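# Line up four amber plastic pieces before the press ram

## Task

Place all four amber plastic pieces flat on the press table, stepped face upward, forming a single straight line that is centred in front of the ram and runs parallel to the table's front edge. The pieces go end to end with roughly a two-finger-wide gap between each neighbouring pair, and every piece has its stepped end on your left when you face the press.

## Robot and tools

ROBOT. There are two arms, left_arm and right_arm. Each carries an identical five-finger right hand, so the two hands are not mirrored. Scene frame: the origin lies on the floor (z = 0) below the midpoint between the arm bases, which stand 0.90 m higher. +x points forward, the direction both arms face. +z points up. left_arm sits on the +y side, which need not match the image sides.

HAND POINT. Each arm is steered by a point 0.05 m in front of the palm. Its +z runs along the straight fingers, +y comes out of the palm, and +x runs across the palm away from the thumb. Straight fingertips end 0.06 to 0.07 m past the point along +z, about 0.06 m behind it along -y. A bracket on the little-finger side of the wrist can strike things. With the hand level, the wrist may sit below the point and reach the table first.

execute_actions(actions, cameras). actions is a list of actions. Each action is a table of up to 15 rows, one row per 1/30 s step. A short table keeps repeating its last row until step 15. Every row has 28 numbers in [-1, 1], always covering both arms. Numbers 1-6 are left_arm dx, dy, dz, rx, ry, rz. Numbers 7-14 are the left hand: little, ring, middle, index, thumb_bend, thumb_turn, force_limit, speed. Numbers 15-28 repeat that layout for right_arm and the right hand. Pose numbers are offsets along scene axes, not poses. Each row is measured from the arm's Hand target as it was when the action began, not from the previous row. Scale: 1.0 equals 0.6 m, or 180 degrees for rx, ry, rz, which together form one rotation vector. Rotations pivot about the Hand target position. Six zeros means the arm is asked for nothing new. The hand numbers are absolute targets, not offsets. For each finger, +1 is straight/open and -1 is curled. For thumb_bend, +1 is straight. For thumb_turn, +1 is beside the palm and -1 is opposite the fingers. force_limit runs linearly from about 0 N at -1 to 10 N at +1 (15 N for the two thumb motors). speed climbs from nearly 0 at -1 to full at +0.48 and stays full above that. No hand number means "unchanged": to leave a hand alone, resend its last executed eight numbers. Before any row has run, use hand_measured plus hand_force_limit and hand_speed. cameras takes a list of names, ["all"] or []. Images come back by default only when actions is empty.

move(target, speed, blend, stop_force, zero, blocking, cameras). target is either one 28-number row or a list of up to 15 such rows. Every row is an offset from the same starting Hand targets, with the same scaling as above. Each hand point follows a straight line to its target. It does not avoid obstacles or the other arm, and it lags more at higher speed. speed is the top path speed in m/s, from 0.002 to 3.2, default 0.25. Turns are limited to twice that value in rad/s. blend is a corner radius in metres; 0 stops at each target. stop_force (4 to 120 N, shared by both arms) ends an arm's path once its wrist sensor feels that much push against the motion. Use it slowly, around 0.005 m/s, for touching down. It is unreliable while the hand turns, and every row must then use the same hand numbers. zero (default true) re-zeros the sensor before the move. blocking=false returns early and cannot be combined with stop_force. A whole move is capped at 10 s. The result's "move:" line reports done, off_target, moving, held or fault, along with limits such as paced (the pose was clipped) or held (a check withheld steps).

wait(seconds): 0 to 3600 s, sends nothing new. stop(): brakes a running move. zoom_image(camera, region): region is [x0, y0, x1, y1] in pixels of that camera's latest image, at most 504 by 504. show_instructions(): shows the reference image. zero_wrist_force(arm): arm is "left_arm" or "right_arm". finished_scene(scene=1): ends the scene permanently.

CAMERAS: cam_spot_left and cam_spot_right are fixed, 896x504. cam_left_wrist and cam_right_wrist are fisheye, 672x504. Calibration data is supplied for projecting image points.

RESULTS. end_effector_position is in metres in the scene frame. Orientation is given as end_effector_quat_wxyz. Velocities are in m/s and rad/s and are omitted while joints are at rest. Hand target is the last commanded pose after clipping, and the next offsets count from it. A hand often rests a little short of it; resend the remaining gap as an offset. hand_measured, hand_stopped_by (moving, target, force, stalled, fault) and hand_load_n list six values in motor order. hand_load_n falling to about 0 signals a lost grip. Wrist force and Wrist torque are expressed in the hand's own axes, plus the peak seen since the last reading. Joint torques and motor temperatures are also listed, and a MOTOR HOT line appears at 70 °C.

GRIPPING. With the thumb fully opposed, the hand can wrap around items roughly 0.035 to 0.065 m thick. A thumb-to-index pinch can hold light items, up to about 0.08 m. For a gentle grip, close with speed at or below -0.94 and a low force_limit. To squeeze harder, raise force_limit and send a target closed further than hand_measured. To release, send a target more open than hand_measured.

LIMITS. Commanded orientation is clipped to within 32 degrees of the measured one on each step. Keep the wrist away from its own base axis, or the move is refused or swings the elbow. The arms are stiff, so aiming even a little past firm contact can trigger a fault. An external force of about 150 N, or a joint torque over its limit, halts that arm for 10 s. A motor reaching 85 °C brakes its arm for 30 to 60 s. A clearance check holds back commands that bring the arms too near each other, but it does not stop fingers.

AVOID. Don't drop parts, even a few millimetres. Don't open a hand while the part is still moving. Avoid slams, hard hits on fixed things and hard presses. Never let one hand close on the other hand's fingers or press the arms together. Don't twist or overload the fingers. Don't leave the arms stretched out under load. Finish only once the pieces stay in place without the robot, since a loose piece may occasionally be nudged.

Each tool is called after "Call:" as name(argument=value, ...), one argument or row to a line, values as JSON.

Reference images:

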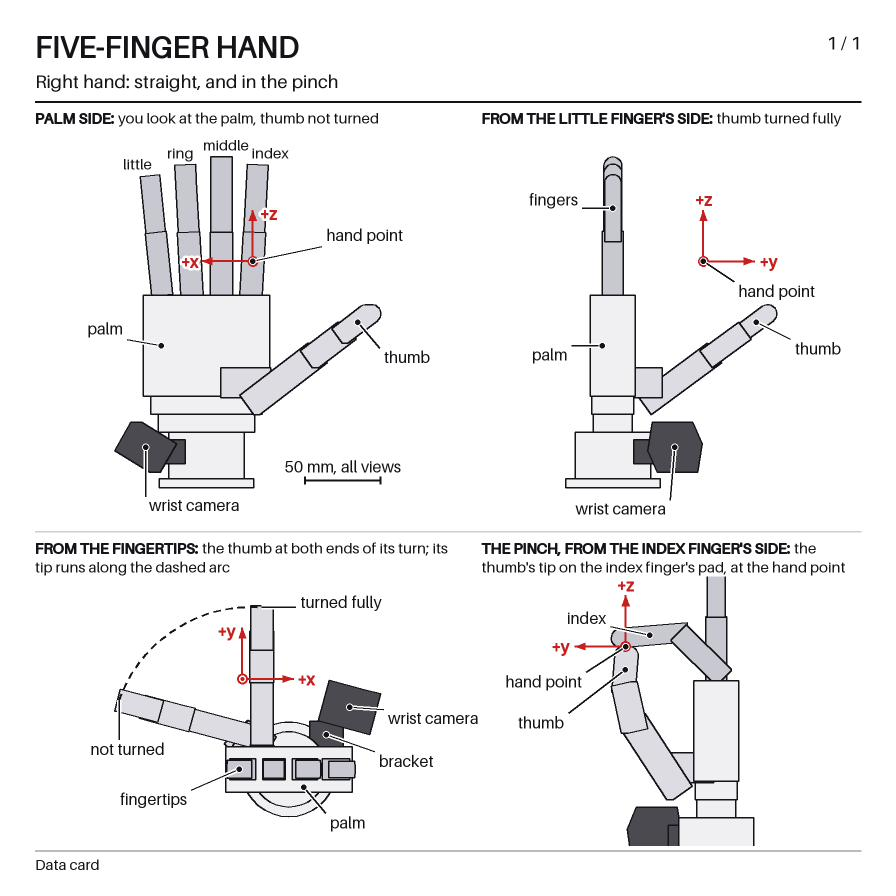

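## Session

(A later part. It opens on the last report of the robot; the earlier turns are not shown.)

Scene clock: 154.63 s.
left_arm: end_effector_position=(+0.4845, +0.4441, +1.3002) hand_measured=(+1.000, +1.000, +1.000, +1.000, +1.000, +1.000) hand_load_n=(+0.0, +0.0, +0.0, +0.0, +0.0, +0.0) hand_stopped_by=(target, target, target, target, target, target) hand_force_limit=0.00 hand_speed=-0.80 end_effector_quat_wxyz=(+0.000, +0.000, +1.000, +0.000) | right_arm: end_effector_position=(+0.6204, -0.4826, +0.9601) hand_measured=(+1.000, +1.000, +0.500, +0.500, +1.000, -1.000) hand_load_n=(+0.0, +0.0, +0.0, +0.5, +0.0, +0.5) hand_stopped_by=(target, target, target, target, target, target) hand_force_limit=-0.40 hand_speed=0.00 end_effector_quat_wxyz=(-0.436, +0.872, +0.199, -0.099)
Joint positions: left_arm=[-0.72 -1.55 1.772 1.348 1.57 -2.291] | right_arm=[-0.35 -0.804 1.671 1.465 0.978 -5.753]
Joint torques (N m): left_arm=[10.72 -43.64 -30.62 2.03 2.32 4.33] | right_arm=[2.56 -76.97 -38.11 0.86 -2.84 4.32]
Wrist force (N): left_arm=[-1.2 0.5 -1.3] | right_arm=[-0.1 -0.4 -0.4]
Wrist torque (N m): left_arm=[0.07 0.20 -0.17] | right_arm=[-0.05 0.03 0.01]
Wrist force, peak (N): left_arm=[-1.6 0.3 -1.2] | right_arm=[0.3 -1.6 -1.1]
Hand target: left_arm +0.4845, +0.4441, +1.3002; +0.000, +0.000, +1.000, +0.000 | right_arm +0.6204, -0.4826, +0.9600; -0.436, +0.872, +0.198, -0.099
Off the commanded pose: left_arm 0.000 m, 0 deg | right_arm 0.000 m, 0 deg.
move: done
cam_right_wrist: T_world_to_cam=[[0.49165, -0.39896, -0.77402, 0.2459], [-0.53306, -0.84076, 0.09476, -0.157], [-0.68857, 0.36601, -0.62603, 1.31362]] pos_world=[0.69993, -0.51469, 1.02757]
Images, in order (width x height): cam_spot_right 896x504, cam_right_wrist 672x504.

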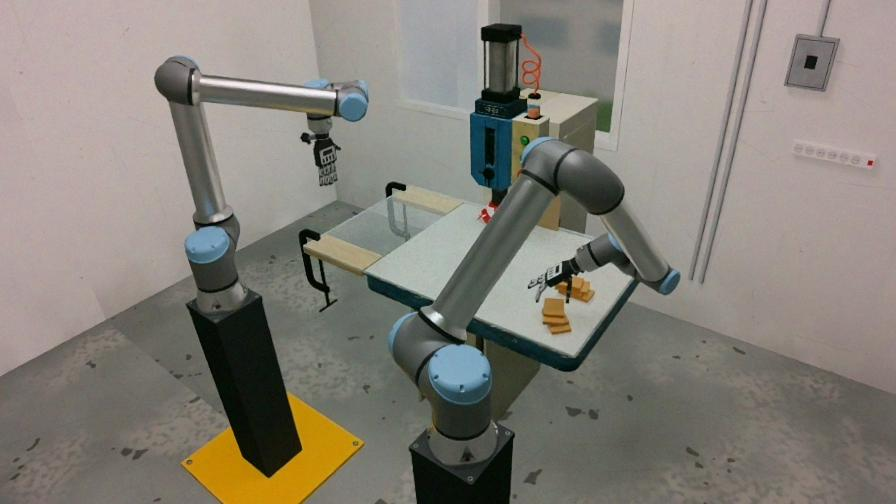

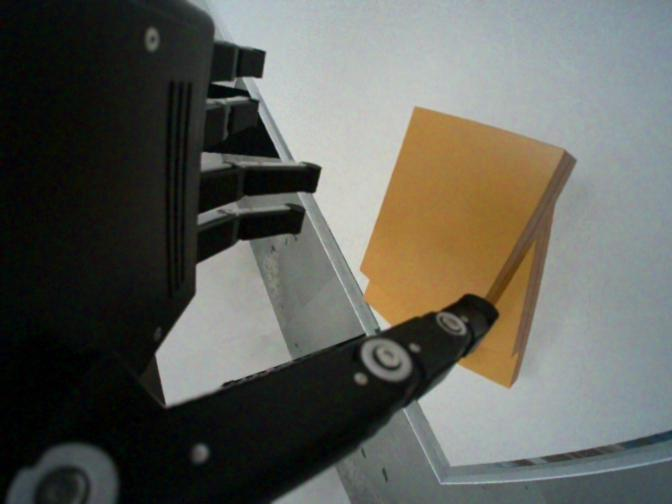

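Call:
move(
  target=[0,0,0,0,0,0,1,1,1,1,1,1,0,-0.8,0,0,-0.05,0,0,0,1,1,0.5,0.5,1,-1,-0.4,0],
  speed=0.1,
  cameras=["cam_right_wrist"],
)

Call:
zoom_image(
  camera="cam_right_wrist",
  region=[200, 100, 550, 400],
)

Scene clock: 175.83 s.
left_arm: end_effector_position=(+0.4845, +0.4441, +1.3002) hand_measured=(+1.000, +1.000, +1.000, +1.000, +1.000, +1.000) hand_load_n=(+0.0, +0.0, +0.0, +0.0, +0.0, +0.0) hand_stopped_by=(target, target, target, target, target, target) hand_force_limit=0.00 hand_speed=-0.80 end_effector_quat_wxyz=(+0.000, +0.000, +1.000, +0.000) | right_arm: end_effector_position=(+0.6204, -0.4826, +0.9301) hand_measured=(+1.000, +1.000, +0.500, +0.500, +1.000, -1.000) hand_load_n=(+0.0, +0.0, +0.0, +0.0, +0.0, +0.0) hand_stopped_by=(target, target, target, target, target, target) hand_force_limit=-0.40 hand_speed=0.00 end_effector_quat_wxyz=(-0.436, +0.872, +0.198, -0.099)
Joint positions: left_arm=[-0.72 -1.55 1.772 1.348 1.57 -2.291] | right_arm=[-0.35 -0.765 1.67 1.428 0.978 -5.753]
Joint torques (N m): left_arm=[10.6 -42.83 -31.04 2.04 2.18 4.05] | right_arm=[12.79 -75.63 -37.3 0.85 -2.07 1.87]
Wrist force (N): left_arm=[-1.4 0.3 -1.5] | right_arm=[0.0 -0.7 -0.2]
Wrist torque (N m): left_arm=[0.04 0.23 -0.19] | right_arm=[-0.10 0.01 -0.01]
Wrist force, peak (N): left_arm=[-1.9 0.6 -1.3] | right_arm=[-0.4 -1.0 -0.5]
Hand target: left_arm +0.4845, +0.4441, +1.3002; +0.000, +0.000, +1.000, +0.000 | right_arm +0.6204, -0.4826, +0.9300; -0.436, +0.872, +0.198, -0.099
Off the commanded pose: left_arm 0.000 m, 0 deg | right_arm 0.000 m, 0 deg.
move: done
cam_right_wrist: T_world_to_cam=[[0.49169, -0.39889, -0.77403, 0.22277], [-0.53302, -0.84079, 0.0947, -0.15415], [-0.68857, 0.36601, -0.62603, 1.2949]] pos_world=[0.69993, -0.51469, 0.99767]

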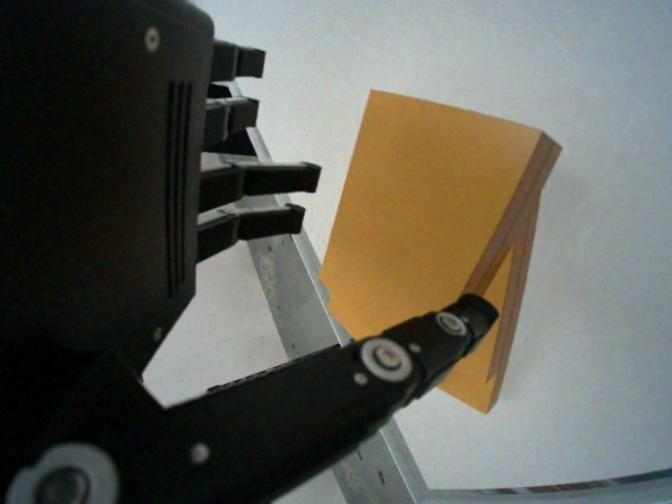

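Scaled by 1.440 from the camera's image (finer frame: 960x720).

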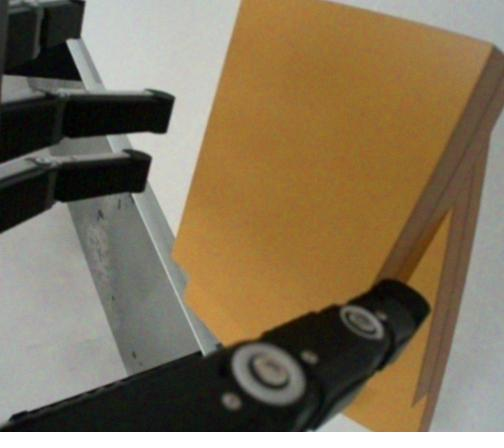

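Call:
move(
  target=[0,0,0,0,0,0,1,1,1,1,1,1,0,-0.8,0.0037,-0.0075,0,0,0,0,1,1,0.7,0.7,1,-1,-0.4,0],
  speed=0.1,
)

Call:
move(
  target=[0,0,0,0,0,0,1,1,1,1,1,1,0,-0.8,0,0,-0.0385,0,0,0,1,1,0.7,0.7,1,-1,-0.4,0],
  speed=0.02,
  stop_force=4,
  cameras=["cam_right_wrist"],
)

Call:
zoom_image(
  camera="cam_right_wrist",
  region=[200, 100, 550, 400],
)

Scene clock: 190.23 s.
left_arm: end_effector_position=(+0.4845, +0.4441, +1.3002) hand_measured=(+1.000, +1.000, +1.000, +1.000, +1.000, +1.000) hand_load_n=(+0.0, +0.0, +0.0, +0.0, +0.0, +0.0) hand_stopped_by=(target, target, target, target, target, target) hand_force_limit=0.00 hand_speed=-0.80 end_effector_quat_wxyz=(+0.000, +0.000, +1.000, +0.000) | right_arm: end_effector_position=(+0.6226, -0.4870, +0.9300) hand_measured=(+1.000, +1.000, +0.700, +0.700, +1.000, -1.000) hand_load_n=(+0.0, +0.0, -0.5, +0.0, +0.0, +0.0) hand_stopped_by=(target, target, target, target, target, target) hand_force_limit=-0.40 hand_speed=0.00 end_effector_quat_wxyz=(-0.436, +0.872, +0.199, -0.099)
Joint positions: left_arm=[-0.72 -1.55 1.772 1.348 1.57 -2.291] | right_arm=[-0.355 -0.762 1.664 1.433 0.981 -5.758]
Joint torques (N m): left_arm=[11.17 -42.36 -31.63 2.16 2.23 4.2] | right_arm=[-15.3 -80.56 -35.44 6.56 2.43 -3.45]
Wrist force (N): left_arm=[-1.1 0.5 -1.4] | right_arm=[-0.3 -0.6 -0.1]
Wrist torque (N m): left_arm=[0.07 0.18 -0.17] | right_arm=[-0.10 0.05 0.03]
Wrist force, peak (N): left_arm=[-1.4 0.8 -1.5] | right_arm=[-0.3 -0.9 0.5]
Hand target: left_arm +0.4845, +0.4441, +1.3002; +0.000, +0.000, +1.000, +0.000 | right_arm +0.6226, -0.4871, +0.9300; -0.436, +0.872, +0.198, -0.099
Off the commanded pose: left_arm 0.000 m, 0 deg | right_arm 0.000 m, 0 deg.
move: done

Scene clock: 192.30 s.
left_arm: end_effector_position=(+0.4845, +0.4441, +1.3002) hand_measured=(+1.000, +1.000, +1.000, +1.000, +1.000, +1.000) hand_load_n=(+0.0, +0.0, +0.0, +0.0, +0.0, +0.0) hand_stopped_by=(target, target, target, target, target, target) hand_force_limit=0.00 hand_speed=-0.80 end_effector_quat_wxyz=(+0.000, +0.000, +1.000, +0.000) | right_arm: end_effector_position=(+0.6226, -0.4871, +0.9069) hand_measured=(+1.000, +1.000, +0.700, +0.700, +1.000, -1.000) hand_load_n=(+0.0, +0.0, +0.0, +0.0, +0.5, +0.0) hand_stopped_by=(target, target, target, target, target, target) hand_force_limit=-0.40 hand_speed=0.00 end_effector_quat_wxyz=(-0.436, +0.872, +0.198, -0.099)
Joint positions: left_arm=[-0.72 -1.55 1.772 1.348 1.57 -2.291] | right_arm=[-0.355 -0.732 1.662 1.406 0.981 -5.758]
Joint torques (N m): left_arm=[12.85 -43.56 -32.02 2.34 2.23 4.08] | right_arm=[-13.81 -79.45 -35.75 1.1 2.28 -2.96]
Wrist force (N): left_arm=[-1.3 0.4 -1.4] | right_arm=[-0.2 -0.6 0.0]
Wrist torque (N m): left_arm=[0.05 0.22 -0.19] | right_arm=[-0.11 0.03 0.04]
Wrist force, peak (N): left_arm=[-1.5 0.5 -1.5] | right_arm=[0.1 -1.0 0.1]
Hand target: left_arm +0.4845, +0.4441, +1.3002; +0.000, +0.000, +1.000, +0.000 | right_arm +0.6226, -0.4871, +0.9069; -0.436, +0.872, +0.198, -0.099
Off the commanded pose: left_arm 0.000 m, 0 deg | right_arm 0.000 m, 0 deg.
move: done
cam_right_wrist: T_world_to_cam=[[0.49169, -0.39889, -0.77403, 0.20186], [-0.53302, -0.84079, 0.0947, -0.15455], [-0.68857, 0.36601, -0.62603, 1.28348]] pos_world=[0.70213, -0.51919, 0.97437]

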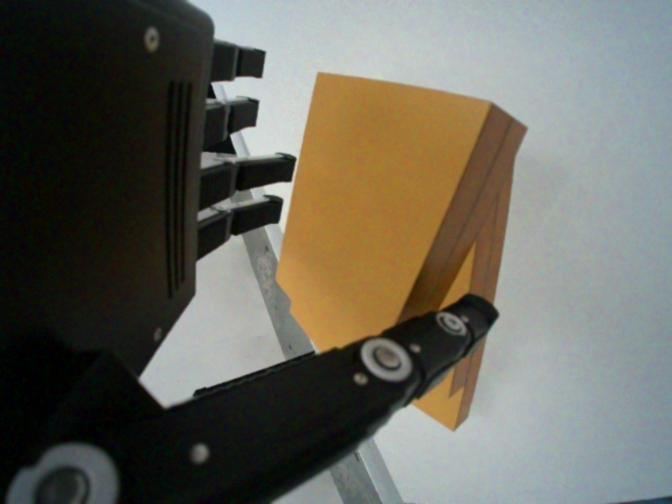

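Scaled by 1.440 from the camera's image (finer frame: 960x720).

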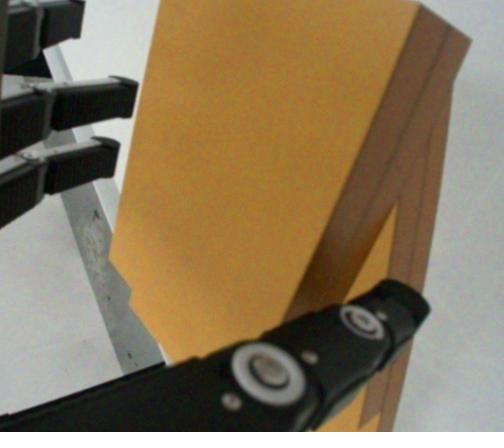

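Call:
move(
  target=[0,0,0,0,0,0,1,1,1,1,1,1,0,-0.8,0,0,0,0,0,0,1,1,0,0,1,-1,-0.2,-0.92],
  speed=0.1,
  cameras=["cam_right_wrist"],
)

Call:
zoom_image(
  camera="cam_right_wrist",
  region=[200, 100, 550, 400],
)

Scene clock: 201.10 s.
left_arm: end_effector_position=(+0.4845, +0.4441, +1.3002) hand_measured=(+1.000, +1.000, +1.000, +1.000, +1.000, +1.000) hand_load_n=(+0.0, +0.0, +0.0, +0.0, +0.0, +0.0) hand_stopped_by=(target, target, target, target, target, target) hand_force_limit=0.00 hand_speed=-0.80 end_effector_quat_wxyz=(+0.000, +0.000, +1.000, +0.000) | right_arm: end_effector_position=(+0.6226, -0.4871, +0.9069) hand_measured=(+1.000, +1.000, +0.178, +0.164, +1.000, -1.000) hand_load_n=(+0.0, +0.0, +4.0, +5.5, +0.5, -1.5) hand_stopped_by=(target, target, force, force, target, target) hand_force_limit=-0.20 hand_speed=-0.92 end_effector_quat_wxyz=(-0.436, +0.872, +0.198, -0.099)
Joint positions: left_arm=[-0.72 -1.55 1.772 1.348 1.57 -2.291] | right_arm=[-0.355 -0.732 1.662 1.406 0.981 -5.758]
Joint torques (N m): left_arm=[12.1 -42.95 -32.17 2.32 2.02 4.03] | right_arm=[-6.2 -81.84 -35.3 1.54 0.59 1.49]
Wrist force (N): left_arm=[-1.4 0.5 -1.1] | right_arm=[0.0 -0.6 1.4]
Wrist torque (N m): left_arm=[0.05 0.22 -0.19] | right_arm=[-0.04 0.03 0.02]
Wrist force, peak (N): left_arm=[-1.3 0.5 -1.6] | right_arm=[-0.1 -2.7 1.5]
Hand target: left_arm +0.4845, +0.4441, +1.3002; +0.000, +0.000, +1.000, +0.000 | right_arm +0.6226, -0.4871, +0.9069; -0.436, +0.872, +0.198, -0.099
Off the commanded pose: left_arm 0.000 m, 0 deg | right_arm 0.000 m, 0 deg.
move: done
cam_right_wrist: T_world_to_cam=[[0.49169, -0.39889, -0.77403, 0.20186], [-0.53302, -0.84079, 0.0947, -0.15455], [-0.68857, 0.36601, -0.62603, 1.28348]] pos_world=[0.70213, -0.51919, 0.97437]

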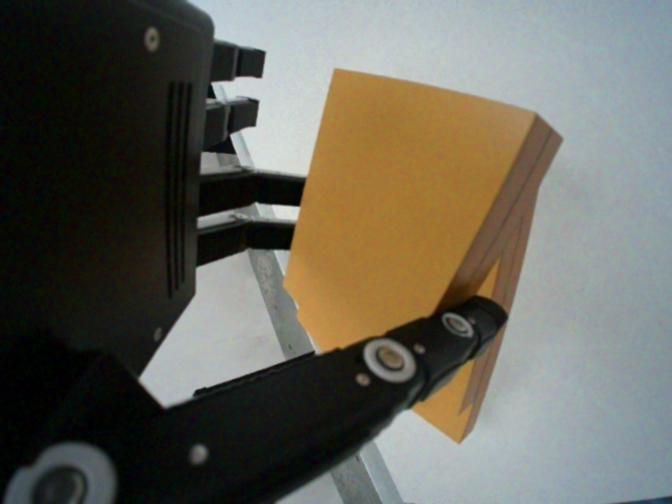

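Scaled by 1.440 from the camera's image (finer frame: 960x720).

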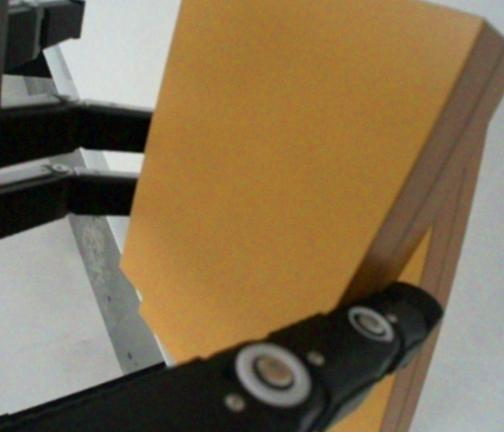

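Call:
move(
  target=[0,0,0,0,0,0,1,1,1,1,1,1,0,-0.8,0,0,0.05,0,0,0,1,1,0,0,1,-1,-0.2,-0.92],
  speed=0.05,
  cameras=["cam_right_wrist","cam_spot_right"],
)

Call:
zoom_image(
  camera="cam_spot_right",
  region=[480, 220, 640, 350],
)

Scene clock: 203.77 s.
left_arm: end_effector_position=(+0.4845, +0.4441, +1.3002) hand_measured=(+1.000, +1.000, +1.000, +1.000, +1.000, +1.000) hand_load_n=(-0.5, +0.0, +0.0, +0.0, +0.0, +0.0) hand_stopped_by=(target, target, target, target, target, target) hand_force_limit=0.00 hand_speed=-0.80 end_effector_quat_wxyz=(+0.000, +0.000, +1.000, +0.000) | right_arm: end_effector_position=(+0.6226, -0.4871, +0.9367) hand_measured=(+1.000, +1.000, +0.178, +0.162, +1.000, -1.000) hand_load_n=(+0.0, +0.0, +0.0, +0.0, +0.0, +0.0) hand_stopped_by=(target, target, force, force, target, target) hand_force_limit=-0.20 hand_speed=-0.92 end_effector_quat_wxyz=(-0.436, +0.872, +0.198, -0.099)
Joint positions: left_arm=[-0.72 -1.55 1.772 1.348 1.57 -2.291] | right_arm=[-0.355 -0.771 1.665 1.441 0.981 -5.758]
Joint torques (N m): left_arm=[11.78 -43.75 -31.62 2.29 2.16 4.07] | right_arm=[2.02 -102.46 -10.36 5.85 -1.22 2.42]
Wrist force (N): left_arm=[-1.1 0.7 -1.3] | right_arm=[-0.2 -0.8 0.1]
Wrist torque (N m): left_arm=[0.10 0.18 -0.17] | right_arm=[-0.13 0.02 0.03]
Wrist force, peak (N): left_arm=[-1.4 0.6 -1.5] | right_arm=[0.0 0.4 2.4]
Hand target: left_arm +0.4845, +0.4441, +1.3002; +0.000, +0.000, +1.000, +0.000 | right_arm +0.6226, -0.4871, +0.9369; -0.436, +0.872, +0.198, -0.099
Off the commanded pose: left_arm 0.000 m, 0 deg | right_arm 0.000 m, 0 deg.
move: done
cam_right_wrist: T_world_to_cam=[[0.49165, -0.39896, -0.77402, 0.22492], [-0.53306, -0.84076, 0.09476, -0.15739], [-0.68857, 0.36601, -0.62603, 1.30213]] pos_world=[0.70213, -0.51919, 1.00417]
Images, in order (width x height): cam_spot_right 896x504, cam_right_wrist 672x504.

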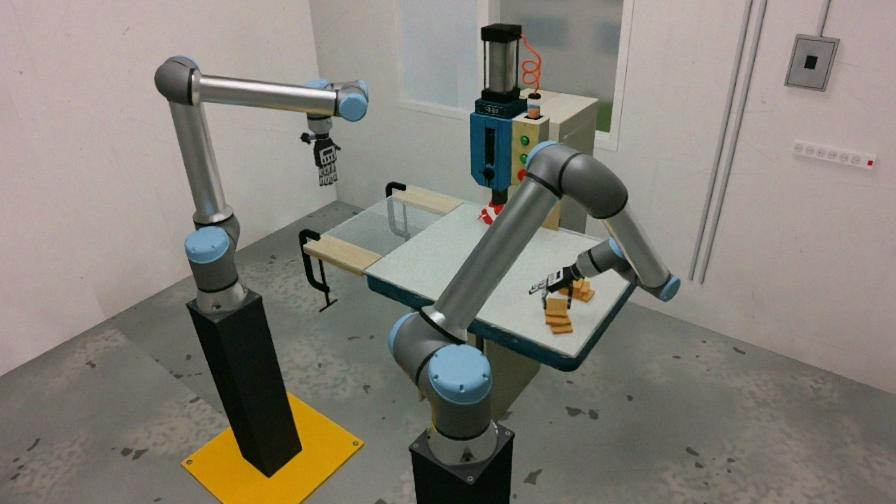

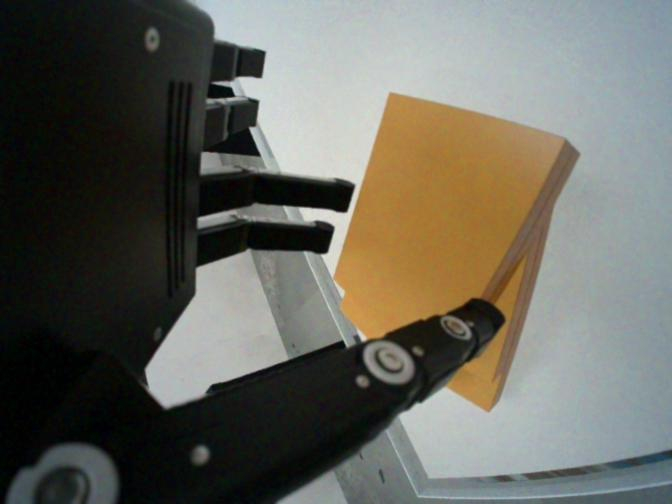

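Scaled by 3.150.

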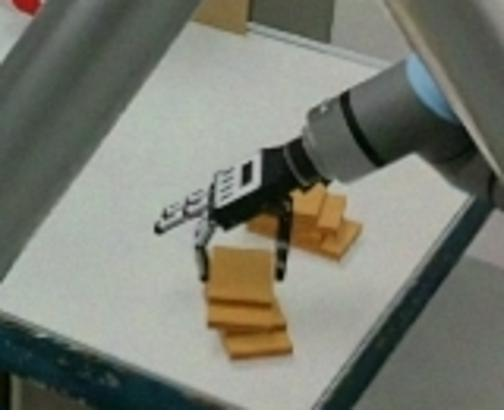

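Call:
move(
  target=[0,0,0,0,0,0,1,1,1,1,1,1,0,-0.8,0.0022,-0.0045,0,0,0,0,1,1,0.6,0.6,1,-1,-0.4,0],
  speed=0.1,
)

Call:
move(
  target=[0,0,0,0,0,0,1,1,1,1,1,1,0,-0.8,0,0,-0.048,0,0,0,1,1,0.6,0.6,1,-1,-0.4,0],
  speed=0.05,
)

Call:
move(
  target=[0,0,0,0,0,0,1,1,1,1,1,1,0,-0.8,0,0,-0.012,0,0,0,1,1,0.6,0.6,1,-1,-0.4,0],
  speed=0.005,
  stop_force=4,
  cameras=["cam_right_wrist"],
)

Call:
zoom_image(
  camera="cam_right_wrist",
  region=[200, 100, 550, 400],
)

Scene clock: 210.23 s.
left_arm: end_effector_position=(+0.4845, +0.4441, +1.3002) hand_measured=(+1.000, +1.000, +1.000, +1.000, +1.000, +1.000) hand_load_n=(+0.0, +0.0, +0.0, +0.0, -0.5, +0.0) hand_stopped_by=(target, target, target, target, target, target) hand_force_limit=0.00 hand_speed=-0.80 end_effector_quat_wxyz=(+0.000, +0.000, +1.000, +0.000) | right_arm: end_effector_position=(+0.6239, -0.4897, +0.9369) hand_measured=(+1.000, +1.000, +0.600, +0.600, +1.000, -1.000) hand_load_n=(+0.0, +0.0, +0.0, +0.5, +0.0, +0.0) hand_stopped_by=(target, target, target, target, target, target) hand_force_limit=-0.40 hand_speed=0.00 end_effector_quat_wxyz=(-0.436, +0.872, +0.199, -0.099)
Joint positions: left_arm=[-0.72 -1.55 1.772 1.348 1.57 -2.291] | right_arm=[-0.358 -0.769 1.661 1.445 0.983 -5.76]
Joint torques (N m): left_arm=[9.93 -44.49 -31.76 2.25 1.86 4.3] | right_arm=[-14.22 -78.38 -36.73 6.61 2.46 -3.62]
Wrist force (N): left_arm=[-1.4 0.5 -1.2] | right_arm=[0.0 -0.4 -0.2]
Wrist torque (N m): left_arm=[0.05 0.23 -0.20] | right_arm=[-0.06 0.02 0.05]
Wrist force, peak (N): left_arm=[-1.5 0.5 -1.5] | right_arm=[-0.4 -1.0 0.3]
Hand target: left_arm +0.4845, +0.4441, +1.3002; +0.000, +0.000, +1.000, +0.000 | right_arm +0.6239, -0.4898, +0.9369; -0.436, +0.872, +0.198, -0.099
Off the commanded pose: left_arm 0.000 m, 0 deg | right_arm 0.000 m, 0 deg.
move: done

Scene clock: 211.17 s.
left_arm: end_effector_position=(+0.4845, +0.4441, +1.3002) hand_measured=(+1.000, +1.000, +1.000, +1.000, +1.000, +1.000) hand_load_n=(+0.0, +0.0, +0.5, +0.0, +0.0, +0.0) hand_stopped_by=(target, target, target, target, target, target) hand_force_limit=0.00 hand_speed=-0.80 end_effector_quat_wxyz=(+0.000, +0.000, +1.000, +0.000) | right_arm: end_effector_position=(+0.6239, -0.4898, +0.9082) hand_measured=(+1.000, +1.000, +0.600, +0.600, +1.000, -1.000) hand_load_n=(+0.0, +0.0, +0.0, +0.0, +0.0, +0.0) hand_stopped_by=(target, target, target, target, target, target) hand_force_limit=-0.40 hand_speed=0.00 end_effector_quat_wxyz=(-0.436, +0.872, +0.198, -0.099)
Joint positions: left_arm=[-0.72 -1.55 1.772 1.348 1.57 -2.291] | right_arm=[-0.358 -0.732 1.658 1.411 0.983 -5.76]
Joint torques (N m): left_arm=[8.36 -45.7 -32.33 2.11 2.12 4.39] | right_arm=[-12 -78.45 -36.22 1.58 1.94 -2.77]
Wrist force (N): left_arm=[-1.5 0.6 -1.2] | right_arm=[-0.1 -0.4 -0.2]
Wrist torque (N m): left_arm=[0.07 0.24 -0.19] | right_arm=[-0.07 0.03 0.05]
Wrist force, peak (N): left_arm=[-1.4 0.5 -1.3] | right_arm=[0.1 -0.8 -0.4]
Hand target: left_arm +0.4845, +0.4441, +1.3002; +0.000, +0.000, +1.000, +0.000 | right_arm +0.6239, -0.4898, +0.9081; -0.436, +0.872, +0.198, -0.099
Off the commanded pose: left_arm 0.000 m, 0 deg | right_arm 0.000 m, 0 deg.
move: done

Scene clock: 212.77 s.
left_arm: end_effector_position=(+0.4845, +0.4441, +1.3002) hand_measured=(+1.000, +1.000, +1.000, +1.000, +1.000, +1.000) hand_load_n=(+0.0, +0.0, +0.0, +0.0, +0.0, +0.0) hand_stopped_by=(target, target, target, target, target, target) hand_force_limit=0.00 hand_speed=-0.80 end_effector_quat_wxyz=(+0.000, +0.000, +1.000, +0.000) | right_arm: end_effector_position=(+0.6240, -0.4898, +0.9058) hand_measured=(+1.000, +1.000, +0.600, +0.600, +1.000, -1.000) hand_load_n=(+0.0, +0.0, +0.0, +0.0, +0.0, +0.0) hand_stopped_by=(target, target, target, target, target, target) hand_force_limit=-0.40 hand_speed=0.00 end_effector_quat_wxyz=(-0.436, +0.872, +0.199, -0.099)
Joint positions: left_arm=[-0.72 -1.55 1.772 1.348 1.57 -2.291] | right_arm=[-0.358 -0.729 1.658 1.408 0.983 -5.76]
Joint torques (N m): left_arm=[9.69 -43.31 -33.39 1.97 1.92 4.09] | right_arm=[-7.15 -100.87 -24.8 5.53 1.19 -1.05]
Wrist force (N): left_arm=[-1.4 0.8 -0.9] | right_arm=[0.0 -4.1 -3.0]
Wrist torque (N m): left_arm=[0.08 0.23 -0.18] | right_arm=[-0.32 0.03 0.04]
Wrist force, peak (N): left_arm=[-1.3 0.6 -1.5] | right_arm=[-0.2 -5.3 -4.2]
Hand target: left_arm +0.4845, +0.4441, +1.3002; +0.000, +0.000, +1.000, +0.000 | right_arm +0.6239, -0.4898, +0.9058; -0.436, +0.872, +0.198, -0.099 (not the last commanded pose)
Off the commanded pose: left_arm 0.000 m, 0 deg | right_arm 0.005 m, 0 deg.
move: contact (right_arm)
cam_right_wrist: T_world_to_cam=[[0.49169, -0.39889, -0.77403, 0.19932], [-0.53302, -0.84079, 0.0947, -0.15598], [-0.68857, 0.36601, -0.62603, 1.2848]] pos_world=[0.70353, -0.52189, 0.97337]

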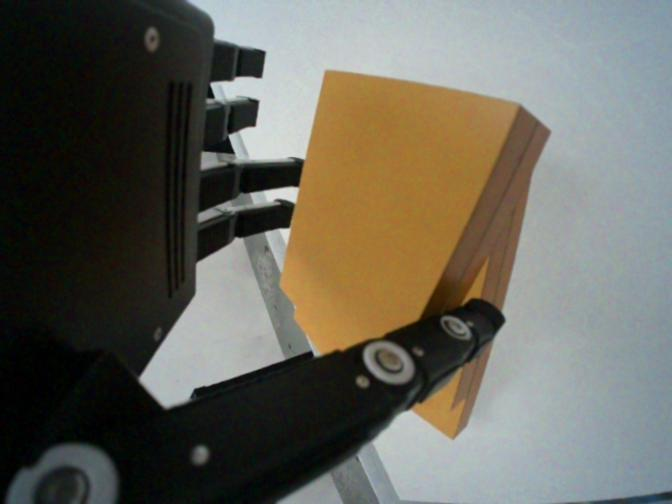

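Scaled by 1.440 from the camera's image (finer frame: 960x720).

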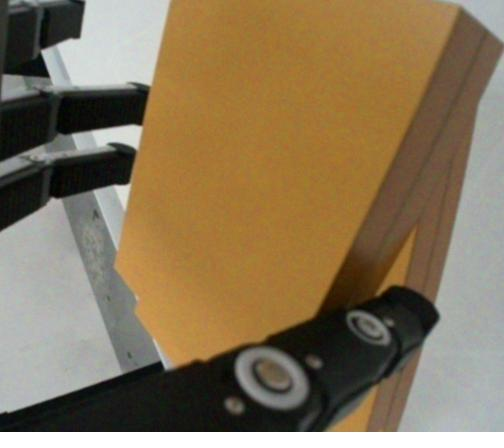

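Call:
move(
  target=[0,0,0,0,0,0,1,1,1,1,1,1,0,-0.8,0,0,0.003,0,0,0,1,1,0.6,0.6,1,-1,0.4,-0.92],
  speed=0.02,
)

Call:
move(
  target=[0,0,0,0,0,0,1,1,1,1,1,1,0,-0.8,0,0,0,0,0,0,1,1,-0.2,-0.2,1,-1,0.4,-0.92],
  speed=0.1,
  cameras=["cam_right_wrist"],
)

Call:
move(
  target=[0,0,0,0,0,0,1,1,1,1,1,1,0,-0.8,0,0,0.01,0,0,0,1,1,-0.2,-0.2,1,-1,0.4,-0.92],
  speed=0.02,
  cameras=["cam_right_wrist"],
)

Scene clock: 219.00 s.
left_arm: end_effector_position=(+0.4845, +0.4441, +1.3002) hand_measured=(+1.000, +1.000, +1.000, +1.000, +1.000, +1.000) hand_load_n=(+0.5, +0.0, +0.0, +0.0, +0.0, +0.0) hand_stopped_by=(target, target, target, target, target, target) hand_force_limit=0.00 hand_speed=-0.80 end_effector_quat_wxyz=(+0.000, +0.000, +1.000, +0.000) | right_arm: end_effector_position=(+0.6239, -0.4898, +0.9076) hand_measured=(+1.000, +1.000, +0.600, +0.600, +1.000, -1.000) hand_load_n=(+0.0, +0.0, +0.0, +0.0, +0.5, +0.0) hand_stopped_by=(target, target, target, target, target, target) hand_force_limit=0.40 hand_speed=-0.92 end_effector_quat_wxyz=(-0.436, +0.872, +0.198, -0.099)
Joint positions: left_arm=[-0.72 -1.55 1.772 1.348 1.57 -2.291] | right_arm=[-0.358 -0.732 1.658 1.41 0.983 -5.76]
Joint torques (N m): left_arm=[12.54 -45.21 -32.41 2.12 2.28 4.19] | right_arm=[-7.09 -105.17 -9.62 6.57 1.07 -0.53]
Wrist force (N): left_arm=[-1.2 0.4 -1.0] | right_arm=[-0.2 -0.7 -0.1]
Wrist torque (N m): left_arm=[0.04 0.18 -0.18] | right_arm=[-0.11 0.03 0.03]
Wrist force, peak (N): left_arm=[-1.8 0.6 -1.0] | right_arm=[-0.1 -4.4 -3.4]
Hand target: left_arm +0.4845, +0.4441, +1.3002; +0.000, +0.000, +1.000, +0.000 | right_arm +0.6239, -0.4898, +0.9076; -0.436, +0.872, +0.198, -0.099
Off the commanded pose: left_arm 0.000 m, 0 deg | right_arm 0.000 m, 0 deg.
move: done

Scene clock: 221.33 s.
left_arm: end_effector_position=(+0.4845, +0.4441, +1.3002) hand_measured=(+1.000, +1.000, +1.000, +1.000, +1.000, +1.000) hand_load_n=(+0.0, +0.0, +0.0, +0.0, +0.0, +0.0) hand_stopped_by=(target, target, target, target, target, target) hand_force_limit=0.00 hand_speed=-0.80 end_effector_quat_wxyz=(+0.000, +0.000, +1.000, +0.000) | right_arm: end_effector_position=(+0.6239, -0.4898, +0.9076) hand_measured=(+1.000, +1.000, +0.154, +0.138, +1.000, -1.000) hand_load_n=(+0.0, +0.0, +9.0, +8.0, +1.0, -1.0) hand_stopped_by=(target, target, force, force, target, target) hand_force_limit=0.40 hand_speed=-0.92 end_effector_quat_wxyz=(-0.436, +0.872, +0.198, -0.099)
Joint positions: left_arm=[-0.72 -1.55 1.772 1.348 1.57 -2.291] | right_arm=[-0.358 -0.732 1.658 1.41 0.983 -5.76]
Joint torques (N m): left_arm=[11.38 -44.69 -32.69 2.09 2.28 4.21] | right_arm=[-6.76 -104.2 -12.97 4.58 1.06 -0.55]
Wrist force (N): left_arm=[-1.3 0.3 -1.1] | right_arm=[-0.3 0.3 1.7]
Wrist torque (N m): left_arm=[0.03 0.22 -0.18] | right_arm=[0.00 0.00 0.05]
Wrist force, peak (N): left_arm=[-1.5 0.4 -1.4] | right_arm=[-0.6 -2.7 1.1]
Hand target: left_arm +0.4845, +0.4441, +1.3002; +0.000, +0.000, +1.000, +0.000 | right_arm +0.6239, -0.4898, +0.9076; -0.436, +0.872, +0.198, -0.099
Off the commanded pose: left_arm 0.000 m, 0 deg | right_arm 0.000 m, 0 deg.
move: done
cam_right_wrist: T_world_to_cam=[[0.4916, -0.39885, -0.77411, 0.20088], [-0.53298, -0.84081, 0.09474, -0.15623], [-0.68867, 0.36601, -0.62592, 1.2859]] pos_world=[0.70353, -0.52189, 0.97517]

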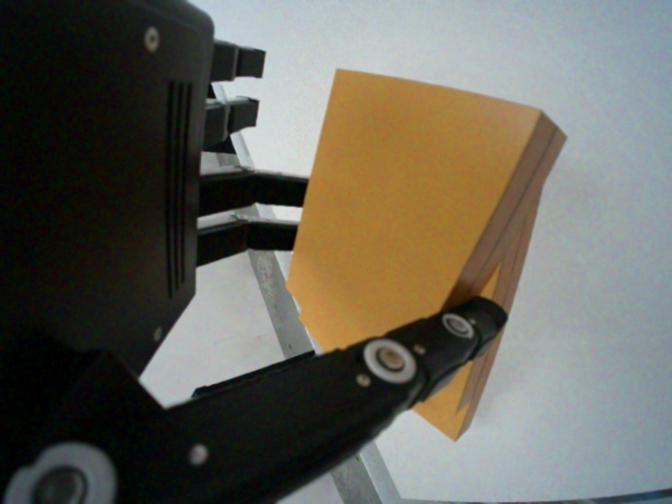

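Scene clock: 221.93 s.
left_arm: end_effector_position=(+0.4845, +0.4441, +1.3002) hand_measured=(+1.000, +1.000, +1.000, +1.000, +1.000, +1.000) hand_load_n=(+0.0, +0.0, +0.0, +0.0, +0.0, +0.0) hand_stopped_by=(target, target, target, target, target, target) hand_force_limit=0.00 hand_speed=-0.80 end_effector_quat_wxyz=(+0.000, +0.000, +1.000, +0.000) | right_arm: end_effector_position=(+0.6239, -0.4898, +0.9135) hand_measured=(+1.000, +1.000, +0.154, +0.138, +1.000, -1.000) hand_load_n=(+0.0, +0.0, +8.5, +7.5, +1.0, -0.5) hand_stopped_by=(target, target, force, force, target, target) hand_force_limit=0.40 hand_speed=-0.92 end_effector_quat_wxyz=(-0.436, +0.872, +0.198, -0.099)
Joint positions: left_arm=[-0.72 -1.55 1.772 1.348 1.57 -2.291] | right_arm=[-0.358 -0.739 1.659 1.417 0.983 -5.76]
Joint torques (N m): left_arm=[11.78 -41.22 -32.91 2.32 2.03 4.29] | right_arm=[-7.36 -102.7 -9.47 7.59 0.91 -0.64]
Wrist force (N): left_arm=[-1.2 0.6 -0.9] | right_arm=[0.0 1.5 1.2]
Wrist torque (N m): left_arm=[0.05 0.18 -0.17] | right_arm=[-0.04 -0.01 0.09]
Wrist force, peak (N): left_arm=[-1.4 0.6 -1.5] | right_arm=[0.1 1.8 1.6]
Hand target: left_arm +0.4845, +0.4441, +1.3002; +0.000, +0.000, +1.000, +0.000 | right_arm +0.6239, -0.4898, +0.9136; -0.436, +0.872, +0.198, -0.099
Off the commanded pose: left_arm 0.000 m, 0 deg | right_arm 0.000 m, 0 deg.
move: done
cam_right_wrist: T_world_to_cam=[[0.49169, -0.39889, -0.77403, 0.2052], [-0.53302, -0.84079, 0.0947, -0.1567], [-0.68857, 0.36601, -0.62603, 1.28956]] pos_world=[0.70353, -0.52189, 0.98097]

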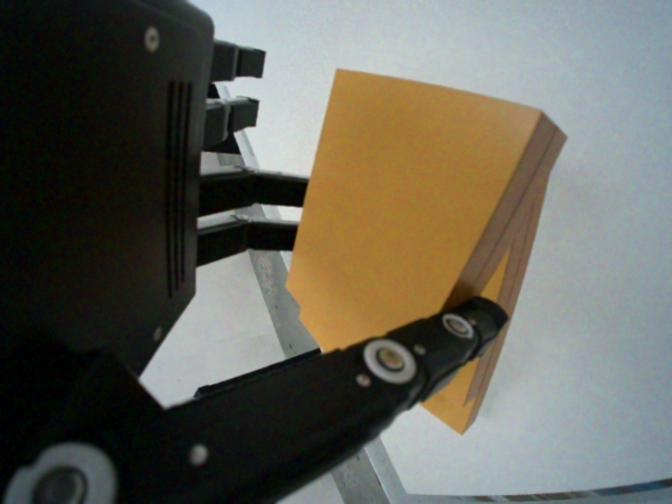

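Call:
move(
  target=[0,0,0,0,0,0,1,1,1,1,1,1,0,-0.8,0,0,0.16,0,0,0,1,1,-0.2,-0.2,1,-1,0.4,-0.92],
  speed=0.06,
  cameras=["cam_right_wrist","cam_spot_right"],
)

Call:
zoom_image(
  camera="cam_spot_right",
  region=[480, 200, 640, 350],
)

Scene clock: 225.67 s.
left_arm: end_effector_position=(+0.4845, +0.4441, +1.3002) hand_measured=(+1.000, +1.000, +1.000, +1.000, +1.000, +1.000) hand_load_n=(+0.0, +0.0, +0.0, +0.0, +0.0, +0.0) hand_stopped_by=(target, target, target, target, target, target) hand_force_limit=0.00 hand_speed=-0.80 end_effector_quat_wxyz=(+0.000, +0.000, +1.000, +0.000) | right_arm: end_effector_position=(+0.6239, -0.4898, +1.0095) hand_measured=(+1.000, +1.000, +0.154, +0.138, +1.000, -1.000) hand_load_n=(-0.5, +0.0, +9.0, +7.5, +1.0, -0.5) hand_stopped_by=(target, target, force, force, target, target) hand_force_limit=0.40 hand_speed=-0.92 end_effector_quat_wxyz=(-0.436, +0.872, +0.198, -0.099)
Joint positions: left_arm=[-0.72 -1.55 1.772 1.348 1.57 -2.291] | right_arm=[-0.358 -0.858 1.657 1.538 0.983 -5.76]
Joint torques (N m): left_arm=[10.71 -44.6 -33.02 2.21 1.67 4.21] | right_arm=[7.67 -102.01 -40.5 7.01 -1.27 1.86]
Wrist force (N): left_arm=[-1.3 0.5 -1.1] | right_arm=[0.2 1.7 1.2]
Wrist torque (N m): left_arm=[0.05 0.22 -0.18] | right_arm=[-0.01 -0.03 0.11]
Wrist force, peak (N): left_arm=[-1.6 0.6 -1.4] | right_arm=[0.1 2.1 2.0]
Hand target: left_arm +0.4845, +0.4441, +1.3002; +0.000, +0.000, +1.000, +0.000 | right_arm +0.6239, -0.4898, +1.0096; -0.436, +0.872, +0.198, -0.099
Off the commanded pose: left_arm 0.000 m, 0 deg | right_arm 0.000 m, 0 deg.
move: done
cam_right_wrist: T_world_to_cam=[[0.49165, -0.39896, -0.77402, 0.2795], [-0.53306, -0.84076, 0.09476, -0.16581], [-0.68857, 0.36601, -0.62603, 1.34966]] pos_world=[0.70353, -0.52189, 1.07697]
Images, in order (width x height): cam_spot_right 896x504, cam_right_wrist 672x504.

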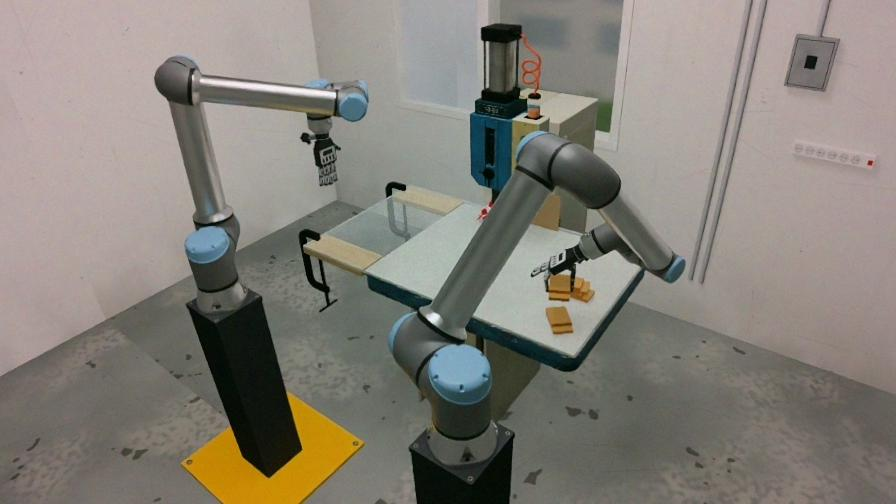

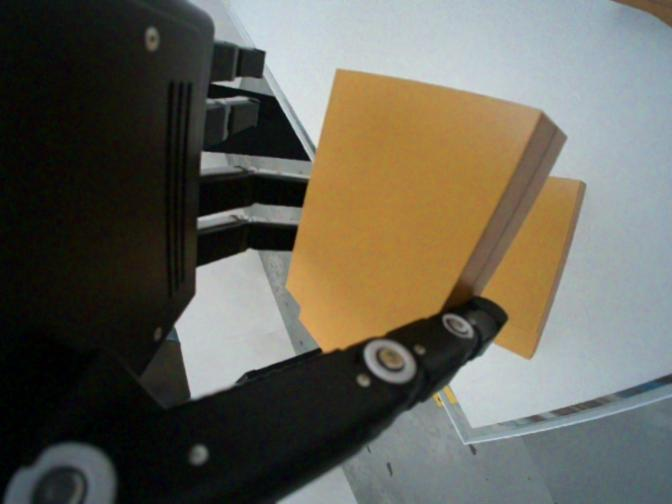

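Scaled by 3.150.

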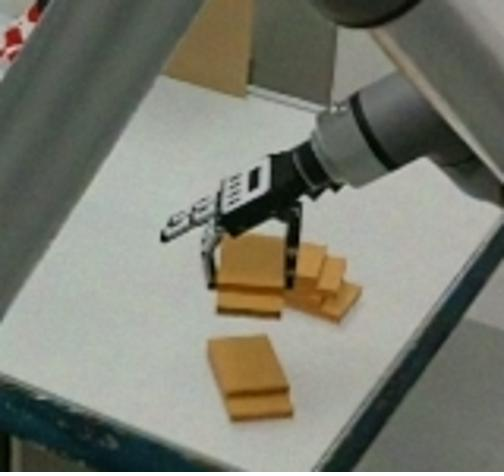

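Call:
move(
  target=[0,0,0,0,0,0,1,1,1,1,1,1,0,-0.8,0.1478,0.4565,0.033,0,0,-0.6422,1,1,-0.2,-0.2,1,-1,0.4,-0.92],
  speed=0.2,
  cameras=["cam_right_wrist","cam_spot_right"],
)

Scene clock: 257.80 s.
left_arm: end_effector_position=(+0.4845, +0.4441, +1.3002) hand_measured=(+1.000, +1.000, +1.000, +1.000, +1.000, +1.000) hand_load_n=(+0.0, -0.5, +0.0, +0.0, +0.0, +0.0) hand_stopped_by=(target, target, target, target, target, target) hand_force_limit=0.00 hand_speed=-0.80 end_effector_quat_wxyz=(+0.000, +0.000, +1.000, +0.000) | right_arm: end_effector_position=(+0.7126, -0.2159, +1.0294) hand_measured=(+1.000, +1.000, +0.154, +0.138, +1.000, -1.000) hand_load_n=(+0.0, +0.0, +8.5, +8.0, +1.0, -0.5) hand_stopped_by=(target, target, force, force, target, target) hand_force_limit=0.40 hand_speed=-0.92 end_effector_quat_wxyz=(-0.316, +0.633, -0.632, +0.316)
Joint positions: left_arm=[-0.72 -1.55 1.772 1.348 1.57 -2.291] | right_arm=[0.228 -1.246 1.859 0.044 1.752 -3.004]
Joint torques (N m): left_arm=[12.27 -44.46 -33.33 2.42 1.97 4.31] | right_arm=[19.56 -56.59 -49.92 3.31 3.4 4.67]
Wrist force (N): left_arm=[-1.2 0.6 -1.4] | right_arm=[-0.2 1.4 1.4]
Wrist torque (N m): left_arm=[0.08 0.20 -0.18] | right_arm=[-0.08 0.02 -0.17]
Wrist force, peak (N): left_arm=[-1.4 0.6 -1.5] | right_arm=[-0.2 1.8 1.7]
Hand target: left_arm +0.4845, +0.4441, +1.3002; +0.000, +0.000, +1.000, +0.000 | right_arm +0.7126, -0.2159, +1.0294; -0.316, +0.633, -0.632, +0.316
Off the commanded pose: left_arm 0.000 m, 0 deg | right_arm 0.000 m, 0 deg.
move: done
cam_right_wrist: T_world_to_cam=[[-0.57209, -0.27122, -0.77405, 1.14622], [-0.52815, 0.84386, 0.09467, 0.47016], [0.62751, 0.46298, -0.626, 0.40598]] pos_world=[0.6493, -0.27383, 1.09687]
Images, in order (width x height): cam_spot_right 896x504, cam_right_wrist 672x504.

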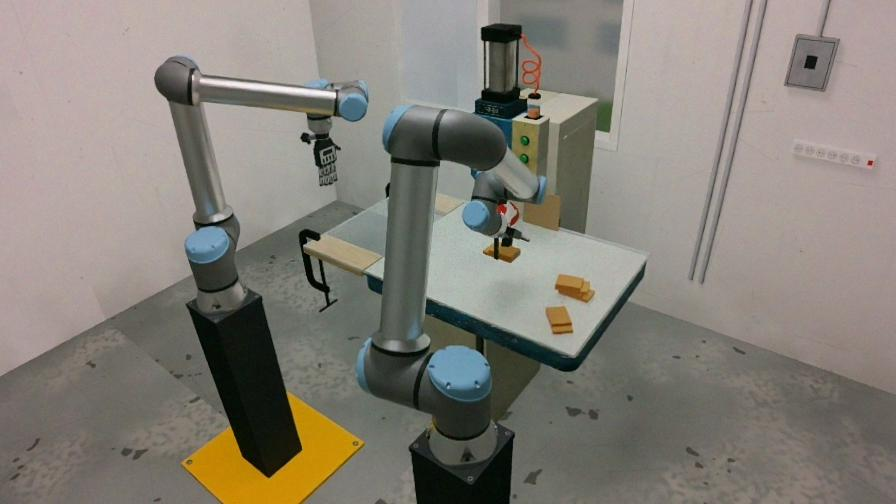

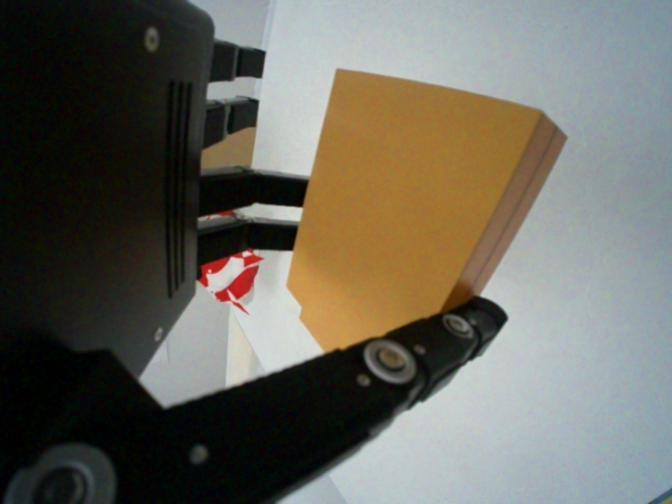

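Call:
move(
  target=[0,0,0,0,0,0,1,1,1,1,1,1,0,-0.8,0,0,-0.21,0,0,0,1,1,-0.2,-0.2,1,-1,0.4,-0.92],
  speed=0.12,
)

Call:
move(
  target=[0,0,0,0,0,0,1,1,1,1,1,1,0,-0.8,0,0,-0.06,0,0,0,1,1,-0.2,-0.2,1,-1,0.4,-0.92],
  speed=0.006,
  stop_force=5,
  cameras=["cam_right_wrist","cam_spot_right"],
)

Scene clock: 261.43 s.
left_arm: end_effector_position=(+0.4845, +0.4441, +1.3002) hand_measured=(+1.000, +1.000, +1.000, +1.000, +1.000, +1.000) hand_load_n=(+0.0, +0.0, +0.0, +0.0, +0.0, +0.0) hand_stopped_by=(target, target, target, target, target, target) hand_force_limit=0.00 hand_speed=-0.80 end_effector_quat_wxyz=(+0.000, +0.000, +1.000, +0.000) | right_arm: end_effector_position=(+0.7126, -0.2159, +0.9036) hand_measured=(+1.000, +1.000, +0.154, +0.138, +1.000, -1.000) hand_load_n=(+0.0, +0.0, +8.5, +7.5, +1.0, -0.5) hand_stopped_by=(target, target, force, force, target, target) hand_force_limit=0.40 hand_speed=-0.92 end_effector_quat_wxyz=(-0.316, +0.633, -0.632, +0.316)
Joint positions: left_arm=[-0.72 -1.55 1.772 1.348 1.57 -2.291] | right_arm=[0.228 -1.103 1.931 -0.171 1.752 -3.004]
Joint torques (N m): left_arm=[11.78 -42.71 -32.87 2.59 2.06 4.36] | right_arm=[-5.96 -60.99 -17.2 -2.27 1.78 3.91]
Wrist force (N): left_arm=[-1.2 0.3 -1.0] | right_arm=[-0.1 1.4 1.4]
Wrist torque (N m): left_arm=[0.02 0.19 -0.18] | right_arm=[-0.07 0.01 -0.17]
Wrist force, peak (N): left_arm=[-1.6 0.7 -1.3] | right_arm=[-0.4 2.3 2.1]
Hand target: left_arm +0.4845, +0.4441, +1.3002; +0.000, +0.000, +1.000, +0.000 | right_arm +0.7126, -0.2159, +0.9034; -0.316, +0.633, -0.632, +0.316
Off the commanded pose: left_arm 0.000 m, 0 deg | right_arm 0.000 m, 0 deg.
move: done

Scene clock: 265.70 s.
left_arm: end_effector_position=(+0.4845, +0.4441, +1.3002) hand_measured=(+1.000, +1.000, +1.000, +1.000, +1.000, +1.000) hand_load_n=(+0.0, +0.0, +0.0, +0.0, +0.0, +0.0) hand_stopped_by=(target, target, target, target, target, target) hand_force_limit=0.00 hand_speed=-0.80 end_effector_quat_wxyz=(+0.000, +0.000, +1.000, +0.000) | right_arm: end_effector_position=(+0.7126, -0.2159, +0.8844) hand_measured=(+1.000, +1.000, +0.154, +0.138, +1.000, -1.000) hand_load_n=(+0.0, +0.0, +8.5, +8.0, +1.0, -0.5) hand_stopped_by=(target, target, force, force, target, target) hand_force_limit=0.40 hand_speed=-0.92 end_effector_quat_wxyz=(-0.316, +0.633, -0.632, +0.316)
Joint positions: left_arm=[-0.72 -1.55 1.772 1.348 1.57 -2.291] | right_arm=[0.228 -1.079 1.938 -0.203 1.752 -3.004]
Joint torques (N m): left_arm=[10.18 -42.4 -34.03 2.49 1.98 4.28] | right_arm=[-1.83 -83.05 -24.6 3.79 1.86 0.67]
Wrist force (N): left_arm=[-1.0 0.3 -1.1] | right_arm=[0.1 -3.9 -3.8]
Wrist torque (N m): left_arm=[0.03 0.16 -0.17] | right_arm=[0.15 0.09 -0.26]
Wrist force, peak (N): left_arm=[-1.6 0.4 -1.5] | right_arm=[0.5 -6.2 -6.5]
Hand target: left_arm +0.4845, +0.4441, +1.3002; +0.000, +0.000, +1.000, +0.000 | right_arm +0.7126, -0.2159, +0.8845; -0.316, +0.633, -0.632, +0.316 (not the last commanded pose)
Off the commanded pose: left_arm 0.000 m, 0 deg | right_arm 0.017 m, 0 deg.
move: contact (right_arm)
cam_right_wrist: T_world_to_cam=[[-0.57218, -0.27111, -0.77402, 1.03415], [-0.52802, 0.84393, 0.09473, 0.48367], [0.62754, 0.4629, -0.62603, 0.31522]] pos_world=[0.6493, -0.27373, 0.95197]
Images, in order (width x height): cam_spot_right 896x504, cam_right_wrist 672x504.

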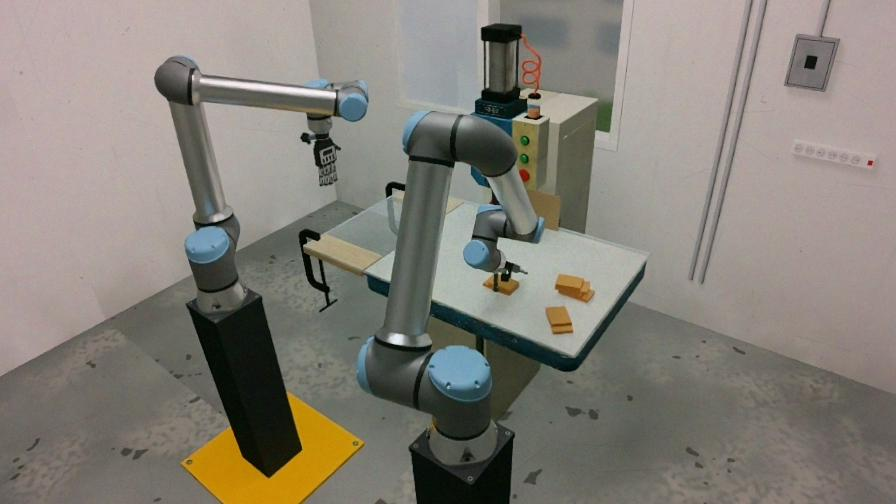

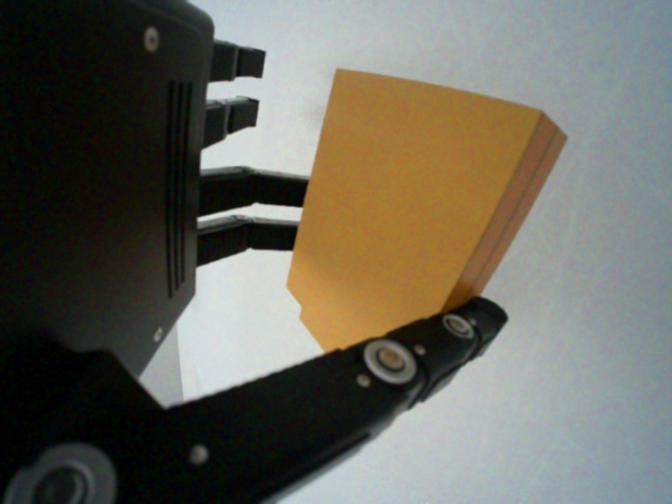

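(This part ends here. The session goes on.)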